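# Insert loose pipe fully into push-fit fitting

## Task

Slide the loose pipe completely into the open socket of the push-fit fitting, so that it stays fully seated once the robot lets go.

## Robot and tools

Robot: two seven-joint Kinova Gen3 arms, left_arm and right_arm, each with a Robotiq 2F-85 two-finger gripper and a wrist camera. Base positions in the scene frame: left_arm (-0.012, +0.353, 0) m, right_arm (-0.003, -0.306, 0) m, both turned slightly about z.

Frames: the scene frame has its origin at table-top height, midway between the nominal bases. +x points out over the table, +z up, and left_arm sits on the +y side. Arm names do not match image sides. In a gripper's own frame the fingers point along +z and close along y. end_effector_position is the centre of the closed pads (38 mm long); closed fingertips reach about 19 mm past it, fully open ones about 6 mm.

execute_actions(actions, cameras): actions is a list of actions. Each action is a table of 1 to 15 rows, one row per 1/30 s step. A shorter table repeats its last row until step 15. Every row is a single list of 16 numbers in [-1, 1] covering both arms, even if only one moves: left_arm dx, dy, dz, rx, ry, rz, left gripper position, gripper speed, then the same eight for right_arm. dx..rz are offsets, not poses: they are measured along scene-frame axes from that arm's Hand target as it was when the action began, and each row counts from that same start, not from the previous row. 1.0 equals 0.6 m of travel or 180 degrees; rx, ry, rz form one rotation vector, turning about the Hand target's position. Sending the same offset again moves the arm further. Six zeros mean no new pose for that arm; its two gripper numbers are always obeyed, so resend the current ones to leave it alone. Images come back only with an empty actions list or when cameras names them (["all"] for every one).

Gripper numbers: position +1 = fully open (85 mm), 0 ≈ 45 mm, -1 = closed; the mapping is not linear, so check position_measured_pct (about 50 minus 50 times the position). speed -1 ≈ 20 mm/s, 0 ≈ 85, +1 ≈ 150; faster closes grip harder (roughly 100 N per pad slow, up to about 240 N fast). It begins at +1. To grip, command a position narrower than the part and hold it; to release, command a few mm wider than the part.

move(target, speed, blend, stop_force, zero, blocking, cameras): target is one 16-number row, or a list of up to 15 rows, with the same layout and scale as above. Every row's offsets are counted from the Hand targets at the move's start, not from the row before. The gripper travels in a straight line without avoiding obstacles. speed: path top speed in m/s, 0.002 to 0.5 (default 0.25), one value or one per row; rotation is capped at twice that in rad/s and at 0.873 rad/s. blend: corner radius in m for lists (0 = stop at each row). stop_force: 25 to 80 N, shared by both arms; an arm's path ends when it feels that much push against its direction of travel. Use it slowly; it is unreliable when the gripper is rotating, the arm is stretched out, or the wrist is nearly straight, and it may not notice a light loose part. zero (only with stop_force, default true) re-zeroes the force before moving. blocking=false returns early (not allowed with stop_force). Moves stop after 10 s. The result adds a move: line such as done, off_target, moving, held or fault, plus limits=paced (pose clipped) or limits=held (steps withheld).

wait(seconds 0 to 3600) lets time pass without new commands. stop() brakes a running move. zoom_image(camera, region=[x0, y0, x1, y1] in pixels, at most 504 by 504) enlarges part of a camera's latest image. clear_fault(arm) clears a reported torque fault. read_manual(section) returns licence text only. finished_scene(scene, 1 or 2) ends the scene permanently; call it only once the pipe is seated and stays put.

Cameras (896x504 each): cam_head_left, cam_head_right, cam_high, cam_low, cam_left_wrist, cam_right_wrist.

Result lines: end_effector_position (m) and end_effector_quat_wxyz in the scene frame, accurate only to a few cm; Hand target (the last commanded pose after clipping, which the next offsets count from; the gripper often rests a little short of it); Tool commands; position_measured_pct; object_status (0 moving, 1 blocked while opening, 2 stopped on something before the commanded position = firm grip, 3 reached the commanded position or pads touching = nothing held or soft grip); motor_current_ma; Joint velocities ("within noise" when still); Joint torques; Flange force in the gripper's x y z (includes held weight, noisy); Wrist depth, a 7x7 grid of mm distances (164 to 4000, "-" = no value); MOTOR HOT, FAULT and OVER-TEMPERATURE FAULT warnings.

Limits: commanded orientation is clipped to 32 degrees from the current one each step. Joint speeds are at most 1.39 rad/s (first four) and 1.22 rad/s (wrist). Torque limits are 104.5 N m (first four joints) and 51.3 N m (wrist joints); exceeding one, or a joint straying over 5 degrees from plan, stops that arm until clear_fault. Motors warn at 60 °C and at 75 °C the arm sags for 30 to 60 s.

Avoid: anything leaving the table; dropping parts or releasing them while moving; fast impacts on fixed or heavy objects; the arms touching each other or closing a gripper on the other arm's fingers; commanding far past a firm contact, since the arms are stiff and press very hard; long stretched-out holds that heat motors. Loose parts may occasionally be nudged by an outside push.

Each tool is called after ">>>" by a JSON object that holds its "name" and its "arguments", one argument or row to a line.

## Session

>>> {"name": "execute_actions", "arguments": {
  "actions": []
}}

Scene clock: 0.00 s.
left_arm: end_effector_position=(+0.1840, +0.4641, +0.1854) position_measured_pct=0.0 object_status=3 motor_current_ma=0 end_effector_quat_wxyz=(-0.200, +0.440, +0.873, -0.060) | right_arm: end_effector_position=(+0.6585, -0.3754, +0.1281) position_measured_pct=0.0 object_status=3 motor_current_ma=0 end_effector_quat_wxyz=(+0.072, +0.902, -0.425, +0.007)
Joint positions: left_arm=[-0.604 0.271 0.306 2.099 -0.284 1.185 0.514] | right_arm=[0.058 1.081 -0.428 0.674 0.508 1.506 3.68]
Joint velocities: within noise
Joint torques (N m): no reading
Flange force (N): no reading
Wrist depth (mm): cam_left_wrist=[472 444 420 399 378 360 342 / 457 431 409 388 368 351 335 / 443 419 396 376 358 343 327 / 431 405 385 368 350 334 320 / 412 396 376 358 342 327 313 / 308 380 367 351 333 319 306 / 303 367 357 343 328 312 300] | cam_right_wrist=[271 278 284 290 296 303 309 / 270 275 282 287 294 299 308 / 268 273 279 286 292 298 304 / 267 272 278 283 289 295 302 / 264 269 275 281 287 293 299 / 262 267 273 278 284 291 297 / 260 264 270 276 281 289 295]
Hand target: left_arm +0.1840, +0.4641, +0.1854; -0.200, +0.440, +0.873, -0.060 | right_arm +0.6585, -0.3754, +0.1281; +0.072, +0.902, -0.425, +0.007
Tool commands: left_gripper/position=+1.0 left_gripper/speed=+1.0 right_gripper/position=+1.0 right_gripper/speed=+1.0

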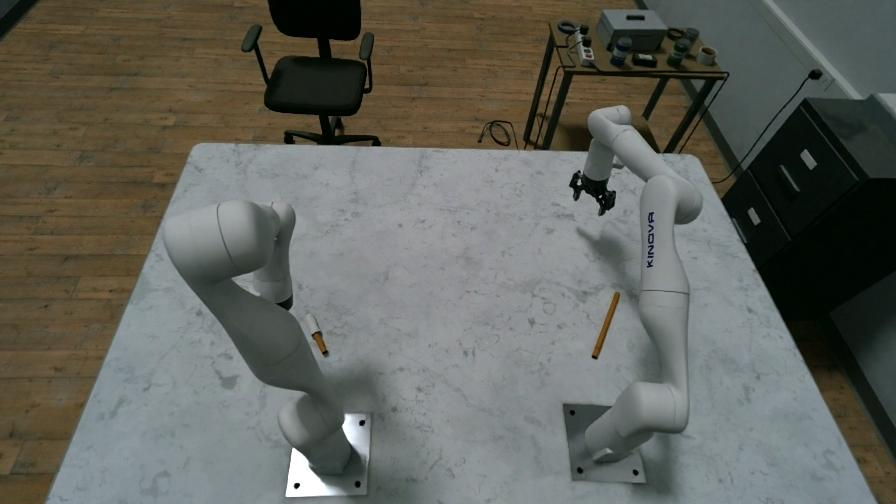

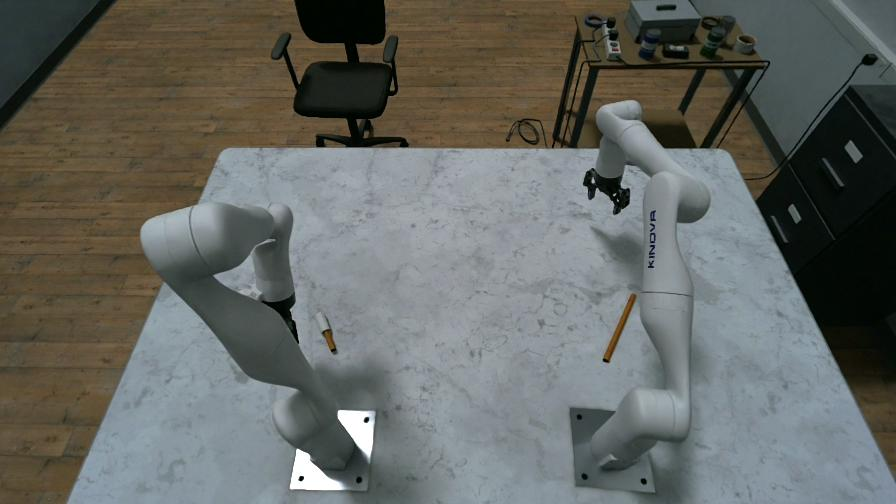

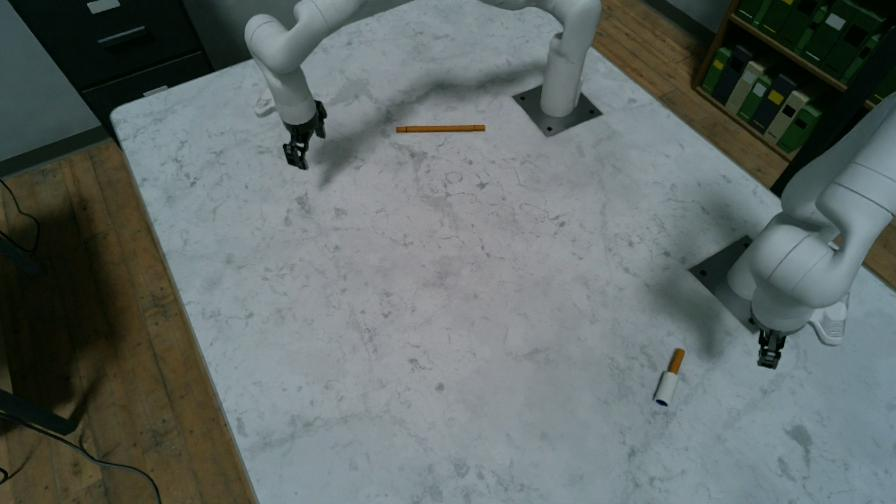

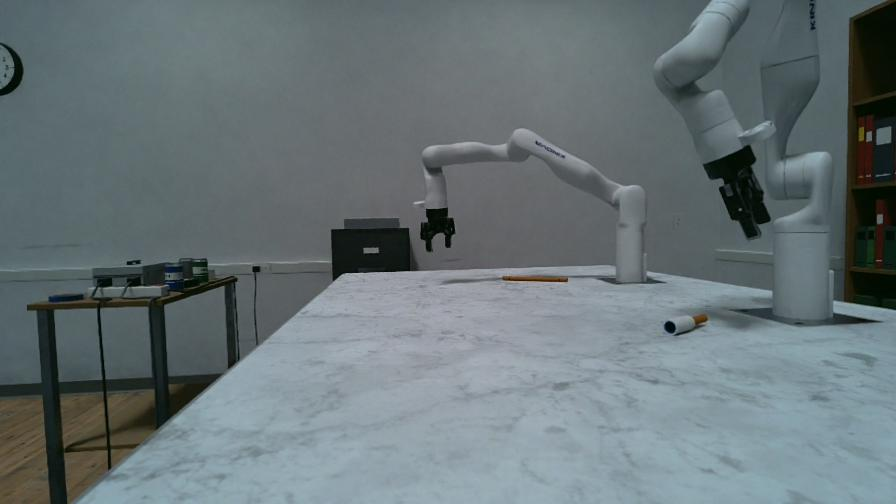

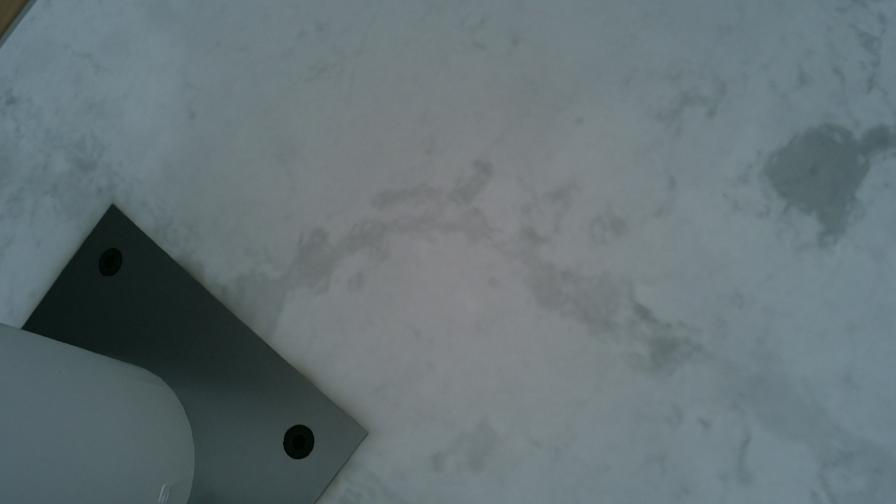

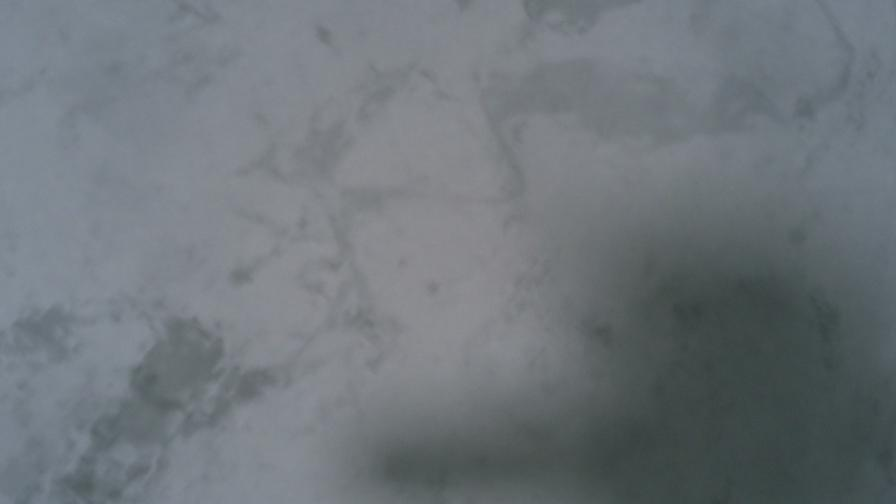

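>>> {"name": "move", "arguments": {
  "target": [0.303,-0.003,0.108,0.075,-0.125,0.448,1,1,-0.6,0.036,0.287,0.046,-0.0065,0.131,1,1],
  "cameras": ["all"]
}}

Scene clock: 4.80 s.
left_arm: end_effector_position=(+0.3658, +0.4623, +0.2502) position_measured_pct=0.0 object_status=3 motor_current_ma=0 end_effector_quat_wxyz=(+0.000, -0.245, +0.969, +0.000) | right_arm: end_effector_position=(+0.2985, -0.3538, +0.3003) position_measured_pct=0.0 object_status=3 motor_current_ma=0 end_effector_quat_wxyz=(+0.000, +0.973, -0.232, +0.000)
Joint positions: left_arm=[-0.449 0.256 0.12 1.746 -0.032 1.142 1.756] | right_arm=[0.673 0.033 -0.679 1.847 0.023 1.268 4.299]
Joint torques (N m): left_arm=[-1.2 -12.17 1.06 -7.77 0.05 -0.15 0.16] | right_arm=[-1.03 -7.65 0.7 -9.59 0.14 0.13 0.55]
Flange force (N): left_arm=[1.0 -1.3 -2.2] | right_arm=[-2.3 -0.6 2.9]
Wrist depth (mm): cam_left_wrist=[397 396 395 394 393 393 392 / 397 395 395 393 393 392 391 / 396 396 395 393 393 391 391 / 395 396 394 393 393 392 391 / 396 395 394 394 392 392 391 / 396 395 394 393 393 392 392 / 396 395 394 394 392 392 390] | cam_right_wrist=[448 451 452 453 455 457 459 / 446 449 451 452 453 456 457 / 446 448 449 452 452 454 457 / 446 448 449 450 451 454 456 / 443 447 448 449 450 452 453 / 444 445 446 446 449 452 453 / 442 444 446 446 451 451 452]
Hand target: left_arm +0.3658, +0.4623, +0.2502; +0.000, -0.245, +0.969, +0.000 | right_arm +0.2984, -0.3538, +0.3003; +0.000, +0.973, -0.232, +0.000
Off the commanded pose: left_arm 0.000 m, 0 deg | right_arm 0.000 m, 0 deg.
move: done

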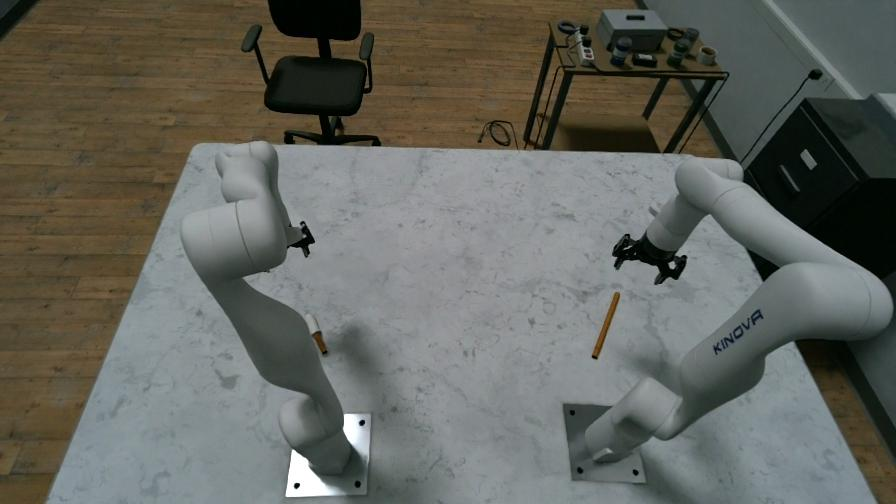

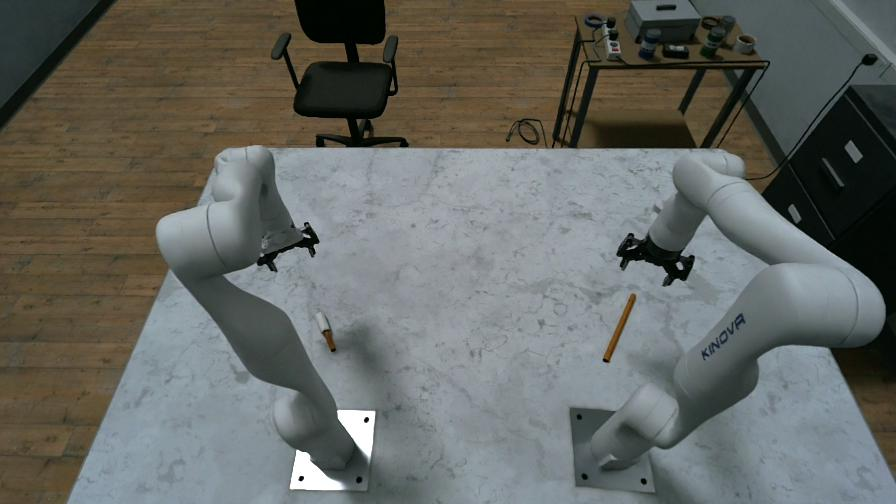

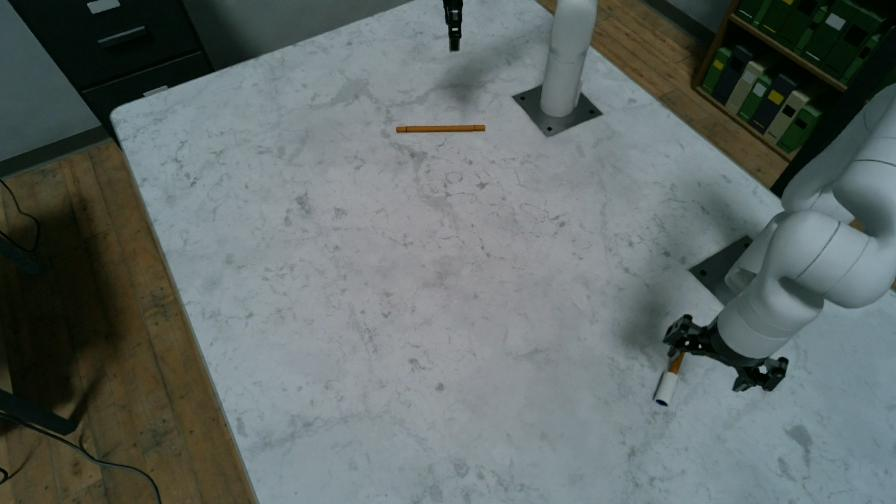

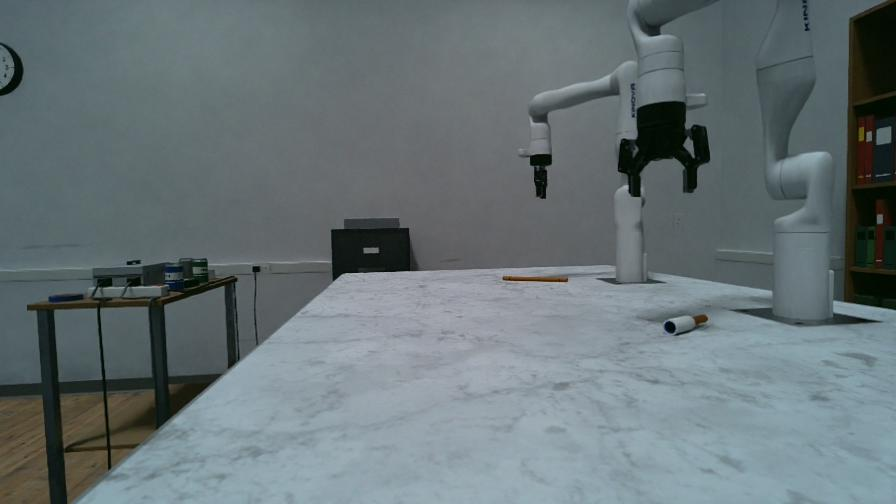

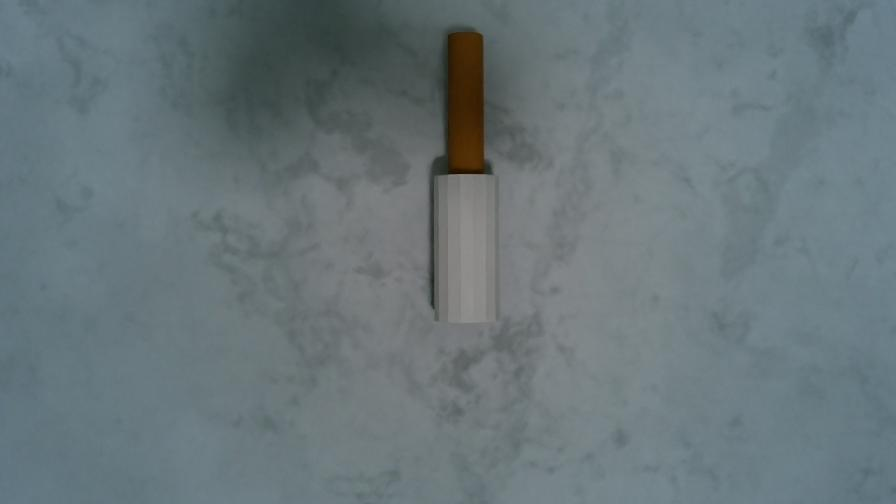

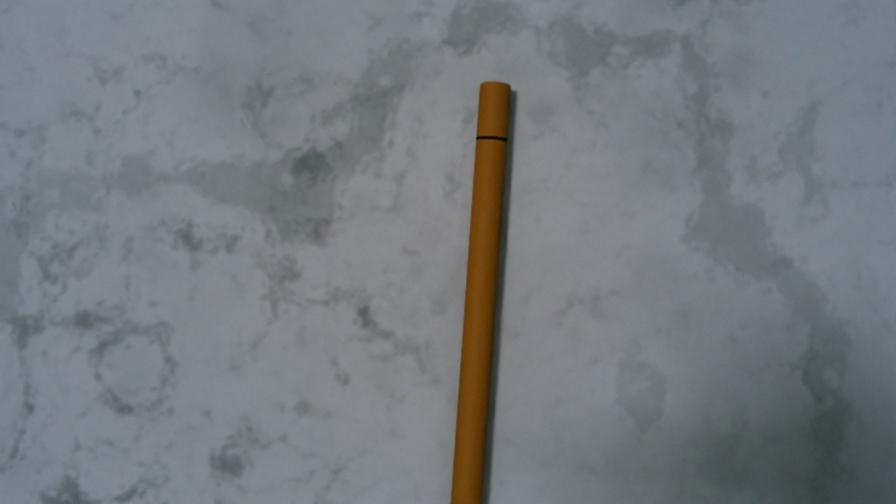

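>>> {"name": "move", "arguments": {
  "target": [-0.0998,-0.0502,-0.17,0,0,0,1,1,0.04,-0.0577,-0.25,0,0,-0.021,1,1],
  "cameras": ["cam_left_wrist","cam_right_wrist","cam_high"]
}}

Scene clock: 7.30 s.
left_arm: end_effector_position=(+0.3059, +0.4322, +0.1482) position_measured_pct=0.0 object_status=3 motor_current_ma=0 end_effector_quat_wxyz=(+0.000, -0.245, +0.969, +0.000) | right_arm: end_effector_position=(+0.3225, -0.3884, +0.1503) position_measured_pct=0.0 object_status=3 motor_current_ma=0 end_effector_quat_wxyz=(+0.000, +0.965, -0.264, +0.000)
Joint positions: left_arm=[-0.422 0.272 0.112 2.126 -0.043 0.746 1.794] | right_arm=[0.6 0.334 -0.618 2.08 0.269 0.803 4.066]
Joint torques (N m): left_arm=[-1.21 -10.43 1.01 -5.74 0.02 -0.21 0.11] | right_arm=[-1.14 -11.51 -0.51 -7.23 0.1 0.08 0.59]
Flange force (N): left_arm=[0.9 -2.2 -3.0] | right_arm=[-4.0 2.2 0.1]
Wrist depth (mm): cam_left_wrist=[295 294 293 293 292 292 291 / 295 294 293 293 292 292 291 / 295 295 294 293 292 292 291 / 294 294 294 293 292 292 291 / 295 294 293 292 292 292 291 / 295 294 293 272 292 291 291 / 294 294 293 271 292 291 290] | cam_right_wrist=[298 299 300 301 302 303 304 / 297 298 300 300 301 302 302 / 297 297 299 300 301 302 302 / 296 297 298 299 300 301 302 / 295 296 298 297 299 301 302 / 295 296 296 297 299 299 301 / 295 295 296 297 298 299 300]
Hand target: left_arm +0.3059, +0.4322, +0.1482; +0.000, -0.245, +0.969, +0.000 | right_arm +0.3225, -0.3884, +0.1503; +0.000, +0.965, -0.264, +0.000
Off the commanded pose: left_arm 0.000 m, 0 deg | right_arm 0.000 m, 0 deg.
move: done
Images, in order (width x height): cam_high 896x504, cam_left_wrist 896x504, cam_right_wrist 896x504.

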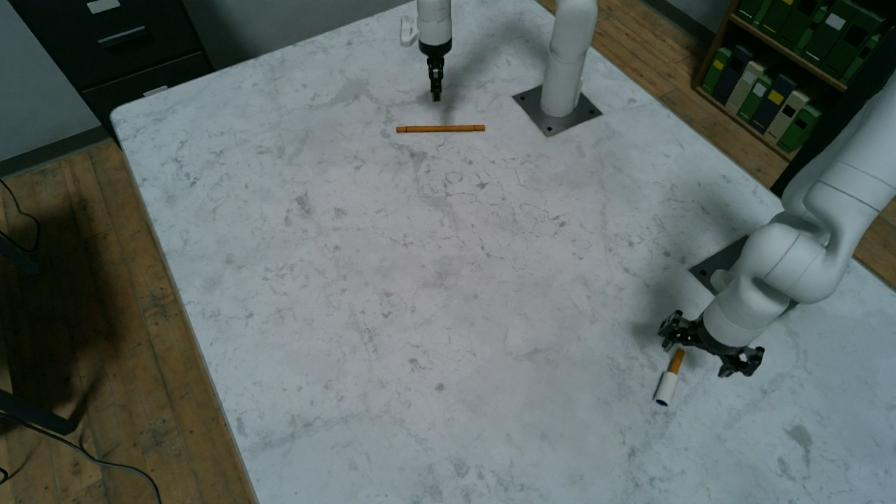

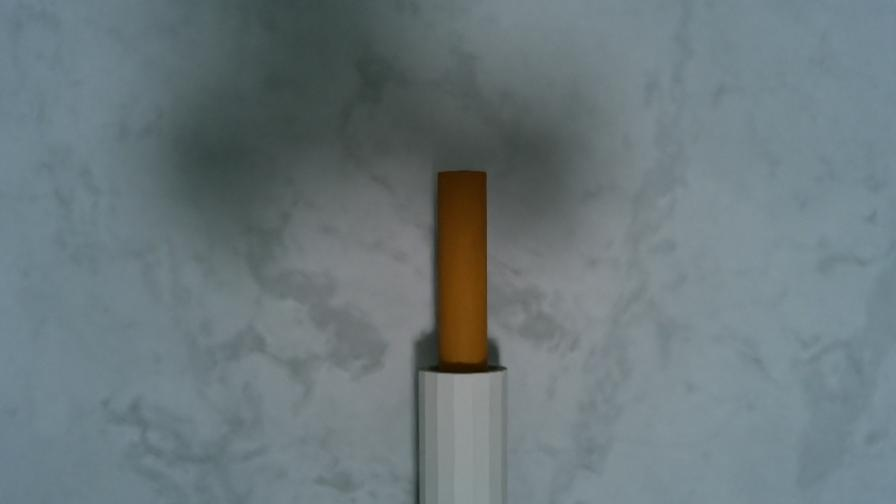

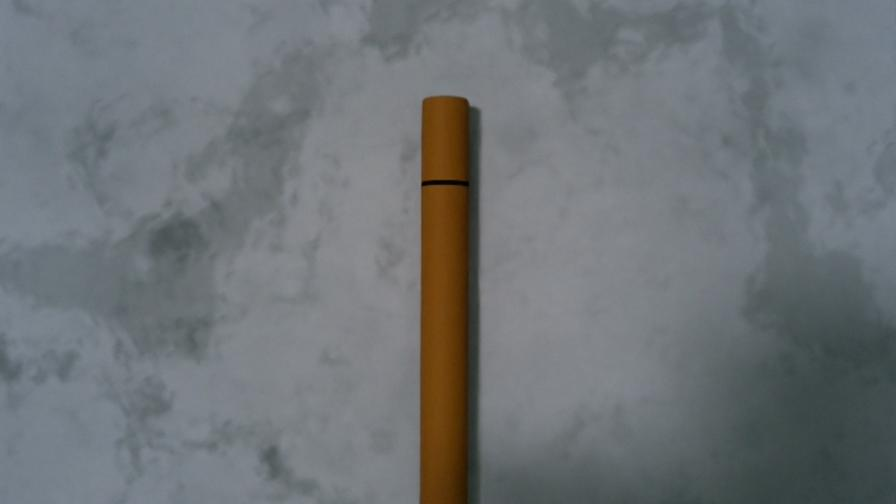

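>>> {"name": "move", "arguments": {
  "target": [
    [0,0,-0.15,0,0,0,1,-1,-0.0025,-0.0043,-0.16,0,0,0,1,-1],
    [0,0,-0.205,0,0,0,1,-1,-0.0025,-0.0043,-0.214,0,0,0,1,-1]
  ],
  "speed": [0.2,0.05],
  "blend": [0.01,0],
  "cameras": ["cam_left_wrist","cam_right_wrist","cam_low"]
}}

>>> {"name": "move", "arguments": {
  "target": [0,0,0,0,0,0,-0.3,-1,0,0,0,0,0,0,-0.9,-1],
  "cameras": ["cam_high","cam_head_left"]
}}

Scene clock: 9.40 s.
left_arm: end_effector_position=(+0.3059, +0.4322, +0.0252) position_measured_pct=0.0 object_status=3 motor_current_ma=0 end_effector_quat_wxyz=(+0.000, -0.245, +0.969, +0.000) | right_arm: end_effector_position=(+0.3210, -0.3910, +0.0219) position_measured_pct=0.0 object_status=3 motor_current_ma=0 end_effector_quat_wxyz=(+0.000, +0.965, -0.264, +0.000)
Joint positions: left_arm=[-0.372 0.584 0.056 2.253 -0.101 0.307 1.847] | right_arm=[0.395 0.624 -0.377 2.221 0.599 0.394 3.767]
Joint torques (N m): left_arm=[-1.12 -12.69 1.19 -2.08 -0.02 -0.11 0.17] | right_arm=[-0.91 -14.44 -0.53 -3.82 0.11 0.26 0.64]
Flange force (N): left_arm=[-0.1 -3.8 -3.0] | right_arm=[-2.2 2.1 -2.0]
Wrist depth (mm): cam_left_wrist=[171 171 171 170 170 170 169 / 171 171 171 170 170 170 169 / 171 171 171 - 170 170 170 / 171 171 171 - 170 170 169 / 171 171 171 - 170 170 169 / 171 171 170 - 170 170 169 / 171 171 171 - 170 169 169] | cam_right_wrist=[169 170 170 - 171 172 172 / 168 169 170 - 171 171 172 / 168 169 169 - 171 171 172 / 168 168 169 - 170 171 171 / 167 168 169 - 170 170 171 / 167 168 168 - 169 170 171 / 167 167 168 - 169 170 170]
Hand target: left_arm +0.3059, +0.4322, +0.0252; +0.000, -0.245, +0.969, +0.000 | right_arm +0.3210, -0.3910, +0.0219; +0.000, +0.965, -0.264, +0.000
Off the commanded pose: left_arm 0.000 m, 0 deg | right_arm 0.000 m, 0 deg.
move: done
Images, in order (width x height): cam_low 896x504, cam_left_wrist 896x504, cam_right_wrist 896x504.

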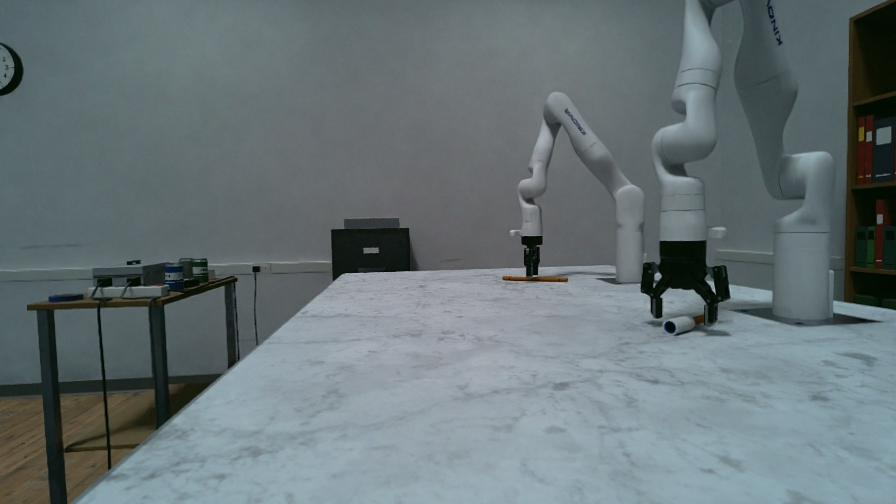

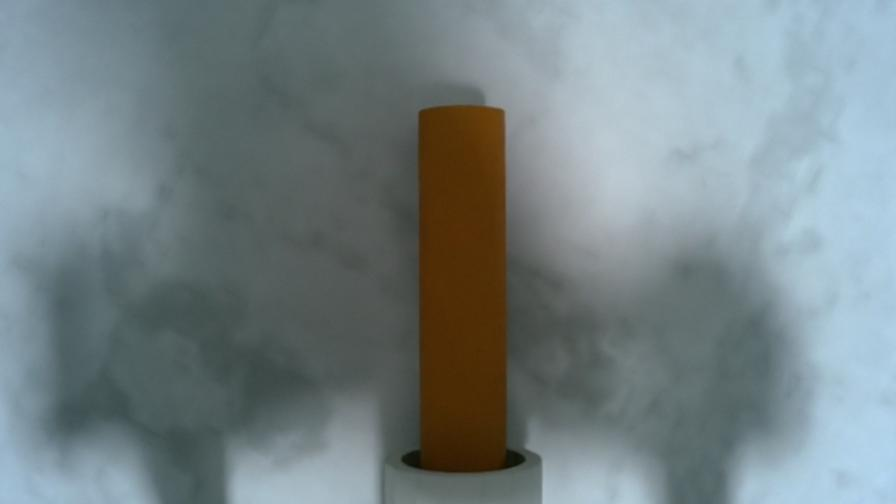

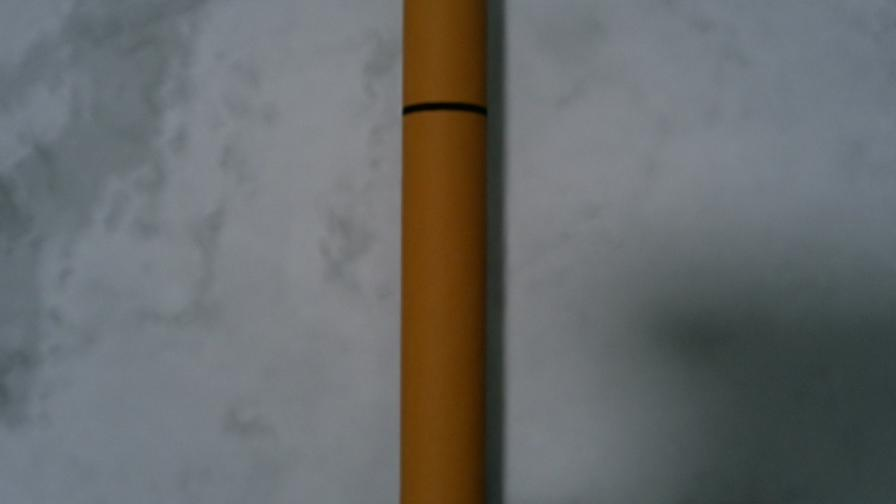

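Scene clock: 13.63 s.
left_arm: end_effector_position=(+0.3059, +0.4322, +0.0252) position_measured_pct=64.9 object_status=3 motor_current_ma=0 end_effector_quat_wxyz=(+0.000, -0.245, +0.969, +0.000) | right_arm: end_effector_position=(+0.3209, -0.3910, +0.0219) position_measured_pct=84.8 object_status=0 motor_current_ma=1000 end_effector_quat_wxyz=(+0.000, +0.965, -0.264, +0.000)
Joint positions: left_arm=[-0.372 0.584 0.056 2.253 -0.101 0.307 1.847] | right_arm=[0.395 0.624 -0.377 2.221 0.599 0.394 3.767]
Joint torques (N m): left_arm=[-1.18 -12.75 1.23 -2.08 0.08 -0.05 0.11] | right_arm=[-0.78 -9.87 0.63 -4.86 0.57 -0.88 0.62]
Flange force (N): left_arm=[0.1 -4.0 -2.5] | right_arm=[-6.3 3.0 -21.0]
Wrist depth (mm): cam_left_wrist=[171 171 171 170 170 170 169 / 171 171 171 170 170 170 169 / 171 171 171 - 170 170 169 / 171 171 171 - 170 170 169 / 171 171 170 - 170 170 169 / 171 171 170 - 170 169 169 / 171 171 170 - 170 169 169] | cam_right_wrist=[169 170 170 - 172 172 173 / 169 169 170 - 171 172 172 / 168 169 169 - 170 171 172 / 168 169 169 170 170 171 172 / 168 168 169 - 170 171 171 / 167 168 168 - 169 170 171 / 167 167 168 - 169 170 170]
Hand target: left_arm +0.3059, +0.4322, +0.0252; +0.000, -0.245, +0.969, +0.000 | right_arm +0.3209, -0.3910, +0.0219; +0.000, +0.965, -0.264, +0.000
Off the commanded pose: left_arm 0.000 m, 0 deg | right_arm 0.000 m, 0 deg.
move: done
Images, in order (width x height): cam_head_left 896x504, cam_high 896x504.

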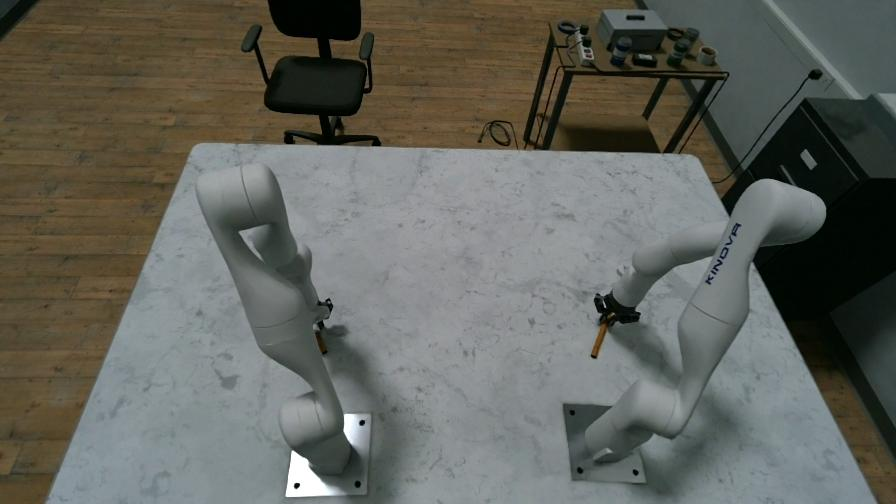

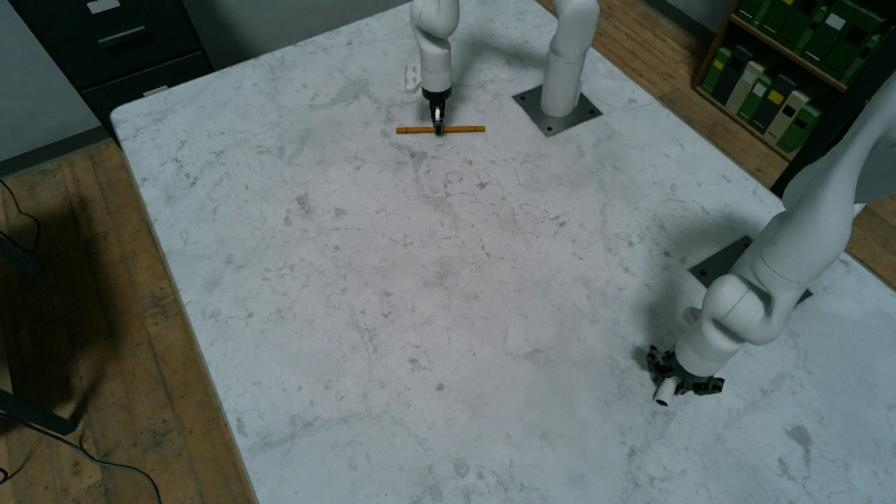

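>>> {"name": "move", "arguments": {
  "target": [0,0,0,0,0,0,-0.8,-1,0,0,0.006,0,0,0,-0.9,-1]
}}

Scene clock: 14.53 s.
left_arm: end_effector_position=(+0.3059, +0.4322, +0.0252) position_measured_pct=71.0 object_status=0 motor_current_ma=1000 end_effector_quat_wxyz=(+0.000, -0.245, +0.969, +0.000) | right_arm: end_effector_position=(+0.3209, -0.3910, +0.0255) position_measured_pct=84.8 object_status=2 motor_current_ma=50 end_effector_quat_wxyz=(+0.000, +0.965, -0.264, +0.000)
Joint positions: left_arm=[-0.372 0.584 0.056 2.253 -0.101 0.307 1.847] | right_arm=[0.403 0.615 -0.389 2.219 0.589 0.406 3.776]
Joint torques (N m): left_arm=[-1.36 -7.58 0.75 -2.73 -0.03 -1.36 0.13] | right_arm=[-1.06 -14.55 -0.45 -3.93 0.12 0.19 0.57]
Flange force (N): left_arm=[3.9 -3.6 -22.0] | right_arm=[-1.5 2.6 -2.5]
Wrist depth (mm): cam_left_wrist=[172 171 171 171 170 170 170 / 172 171 171 171 170 170 169 / 171 171 171 - 170 170 169 / 171 171 171 - 170 170 169 / 171 171 171 - 170 170 170 / 171 171 171 - 170 170 169 / 171 171 171 - 170 170 169] | cam_right_wrist=[173 173 174 - 175 175 176 / 172 173 173 - 174 175 176 / 172 172 173 - 174 174 175 / 171 172 172 173 174 174 175 / 171 172 172 - 173 174 174 / 171 171 172 - 173 174 174 / 170 171 171 - 173 173 174]
Hand target: left_arm +0.3059, +0.4322, +0.0252; +0.000, -0.245, +0.969, +0.000 | right_arm +0.3209, -0.3910, +0.0255; +0.000, +0.965, -0.264, +0.000
Off the commanded pose: left_arm 0.000 m, 0 deg | right_arm 0.000 m, 0 deg.
move: done

>>> {"name": "move", "arguments": {
  "target": [
    [0,0,0.01,0,0,0,-0.8,-1,0,0,0.01,0,0,0,-0.9,-1],
    [0,0,0.15,0,0,0,-0.8,-1,0,0,0.15,0,0,0,-0.9,-1],
    [0.0735,-0.5987,0.291,0,0,-0.491,-0.8,-1,0.2235,0.47,0.2955,0,0,-0.163,-0.9,-1]
  ],
  "speed": [0.03,0.15,0.2],
  "blend": [0.005,0.03,0],
  "cameras": ["all"]
}}

Scene clock: 20.33 s.
left_arm: end_effector_position=(+0.3501, +0.0730, +0.1998) position_measured_pct=71.0 object_status=2 motor_current_ma=50 end_effector_quat_wxyz=(+0.000, +0.500, +0.866, +0.000) | right_arm: end_effector_position=(+0.4550, -0.1090, +0.2028) position_measured_pct=84.8 object_status=2 motor_current_ma=50 end_effector_quat_wxyz=(+0.000, +0.866, -0.499, +0.000)
Joint positions: left_arm=[0.198 0.504 0.6 1.646 -0.312 1.09 1.42] | right_arm=[-0.218 0.574 -0.499 1.464 0.286 1.177 2.974]
Joint torques (N m): left_arm=[-1.19 -14.69 3.33 -7.28 0.07 -0.1 0.23] | right_arm=[-0.91 -18.95 -1.24 -9.18 0.16 0.13 0.63]
Flange force (N): left_arm=[-1.4 -1.5 -1.3] | right_arm=[-0.2 5.0 2.6]
Wrist depth (mm): cam_left_wrist=[347 346 344 344 342 341 341 / 346 346 344 343 342 341 341 / 346 345 344 343 342 342 340 / 346 345 345 343 341 342 340 / 346 345 344 343 341 341 341 / 346 345 345 343 342 341 341 / 346 346 344 342 342 341 340] | cam_right_wrist=[351 351 352 353 356 356 358 / 350 352 - 353 355 355 356 / 348 351 - 353 352 355 356 / 349 350 - 351 353 354 354 / 348 348 - 351 352 353 354 / 346 347 - 350 352 352 353 / 346 347 - 349 350 352 352]
Hand target: left_arm +0.3501, +0.0730, +0.1998; +0.000, +0.500, +0.866, +0.000 | right_arm +0.4551, -0.1090, +0.2028; +0.000, +0.866, -0.499, +0.000
Off the commanded pose: left_arm 0.000 m, 0 deg | right_arm 0.000 m, 0 deg.
move: done; blend cut to 0.003 m at target 1

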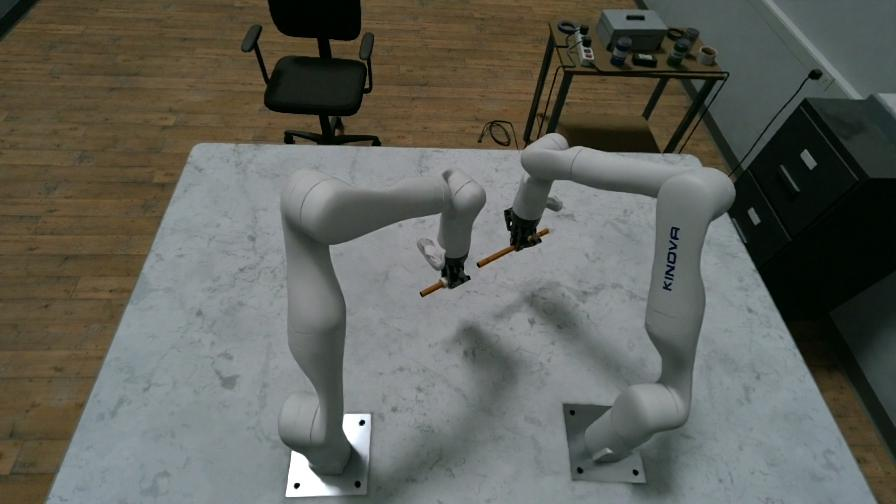

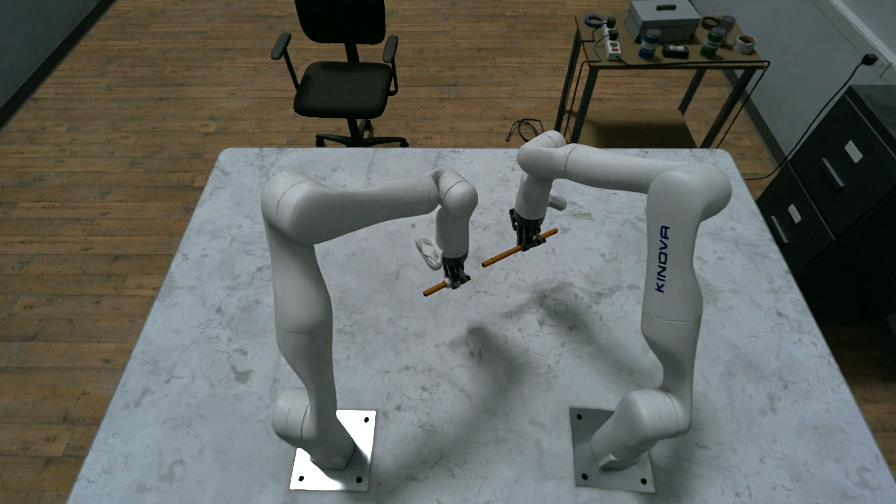

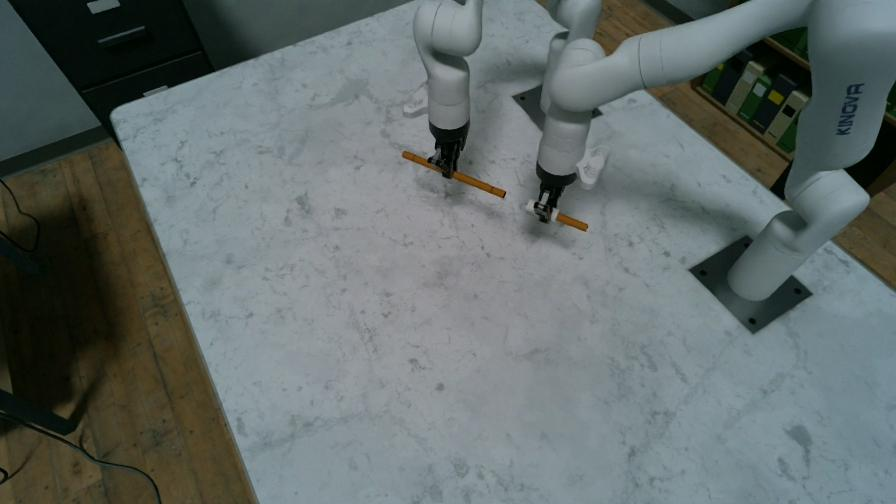

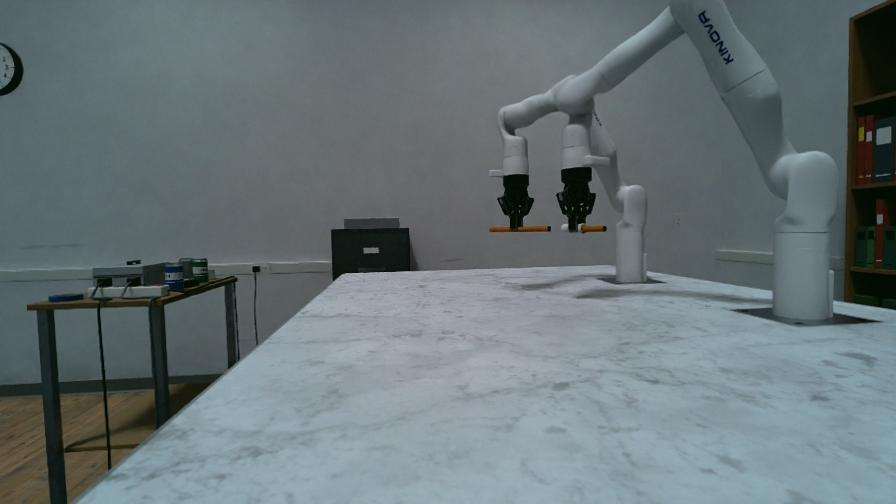

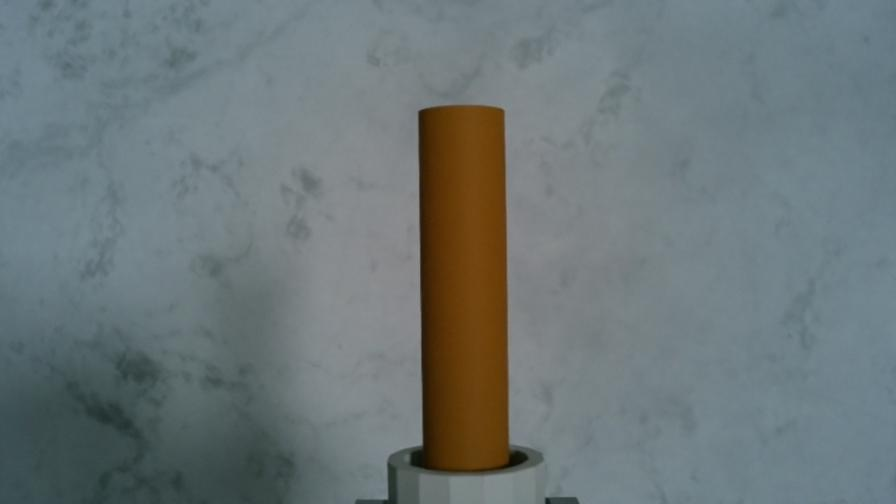

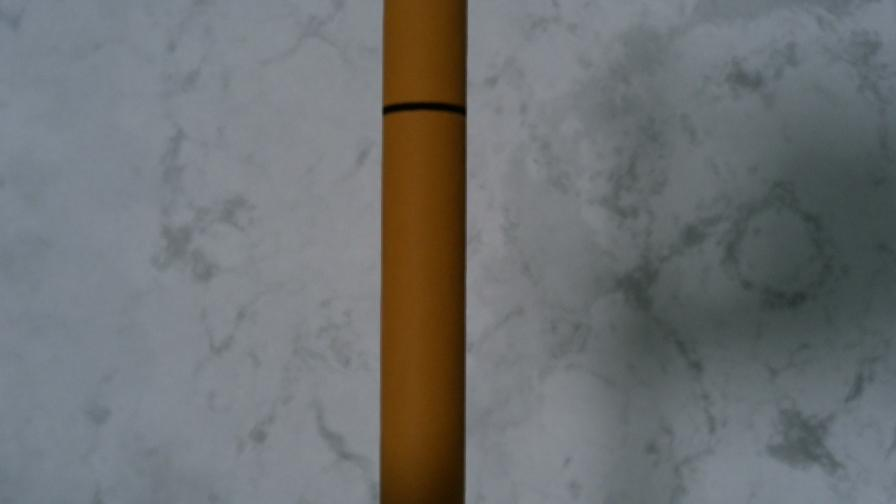

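>>> {"name": "zoom_image", "arguments": {
  "camera": "cam_low",
  "region": [470, 190, 630, 260]
}}

>>> {"name": "zoom_image", "arguments": {
  "camera": "cam_high",
  "region": [390, 130, 610, 250]
}}

>>> {"name": "zoom_image", "arguments": {
  "camera": "cam_head_left",
  "region": [410, 210, 570, 310]
}}

>>> {"name": "zoom_image", "arguments": {
  "camera": "cam_head_right",
  "region": [410, 210, 570, 310]
}}

Scaled by 3.150 from the camera's image (finer frame: 1280x720).

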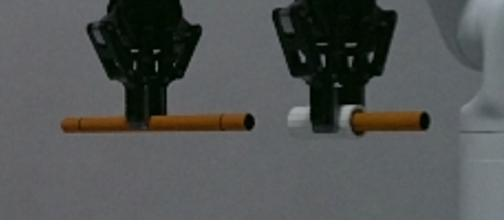

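Scaled by 2.291 from the camera's image (finer frame: 1280x720).

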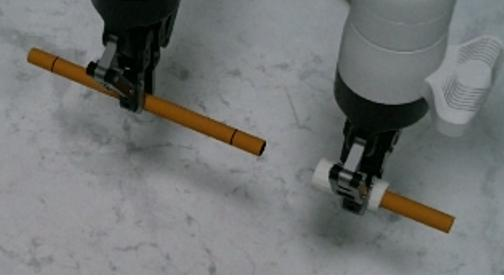

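Scaled by 3.150 from the camera's image (finer frame: 1280x720).

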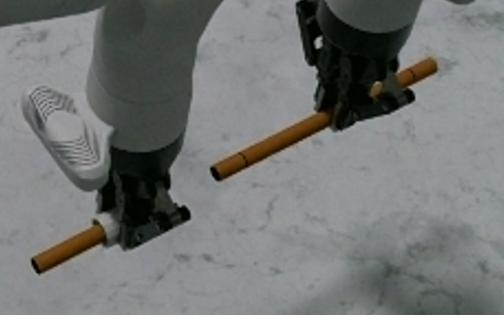

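Scaled by 3.150 from the camera's image (finer frame: 1280x720).

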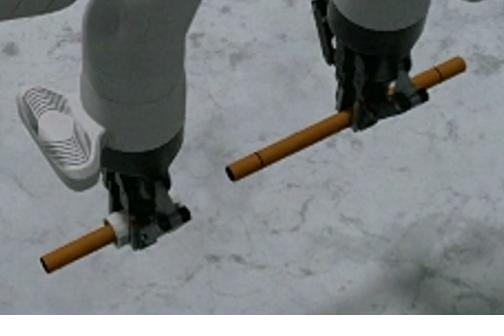

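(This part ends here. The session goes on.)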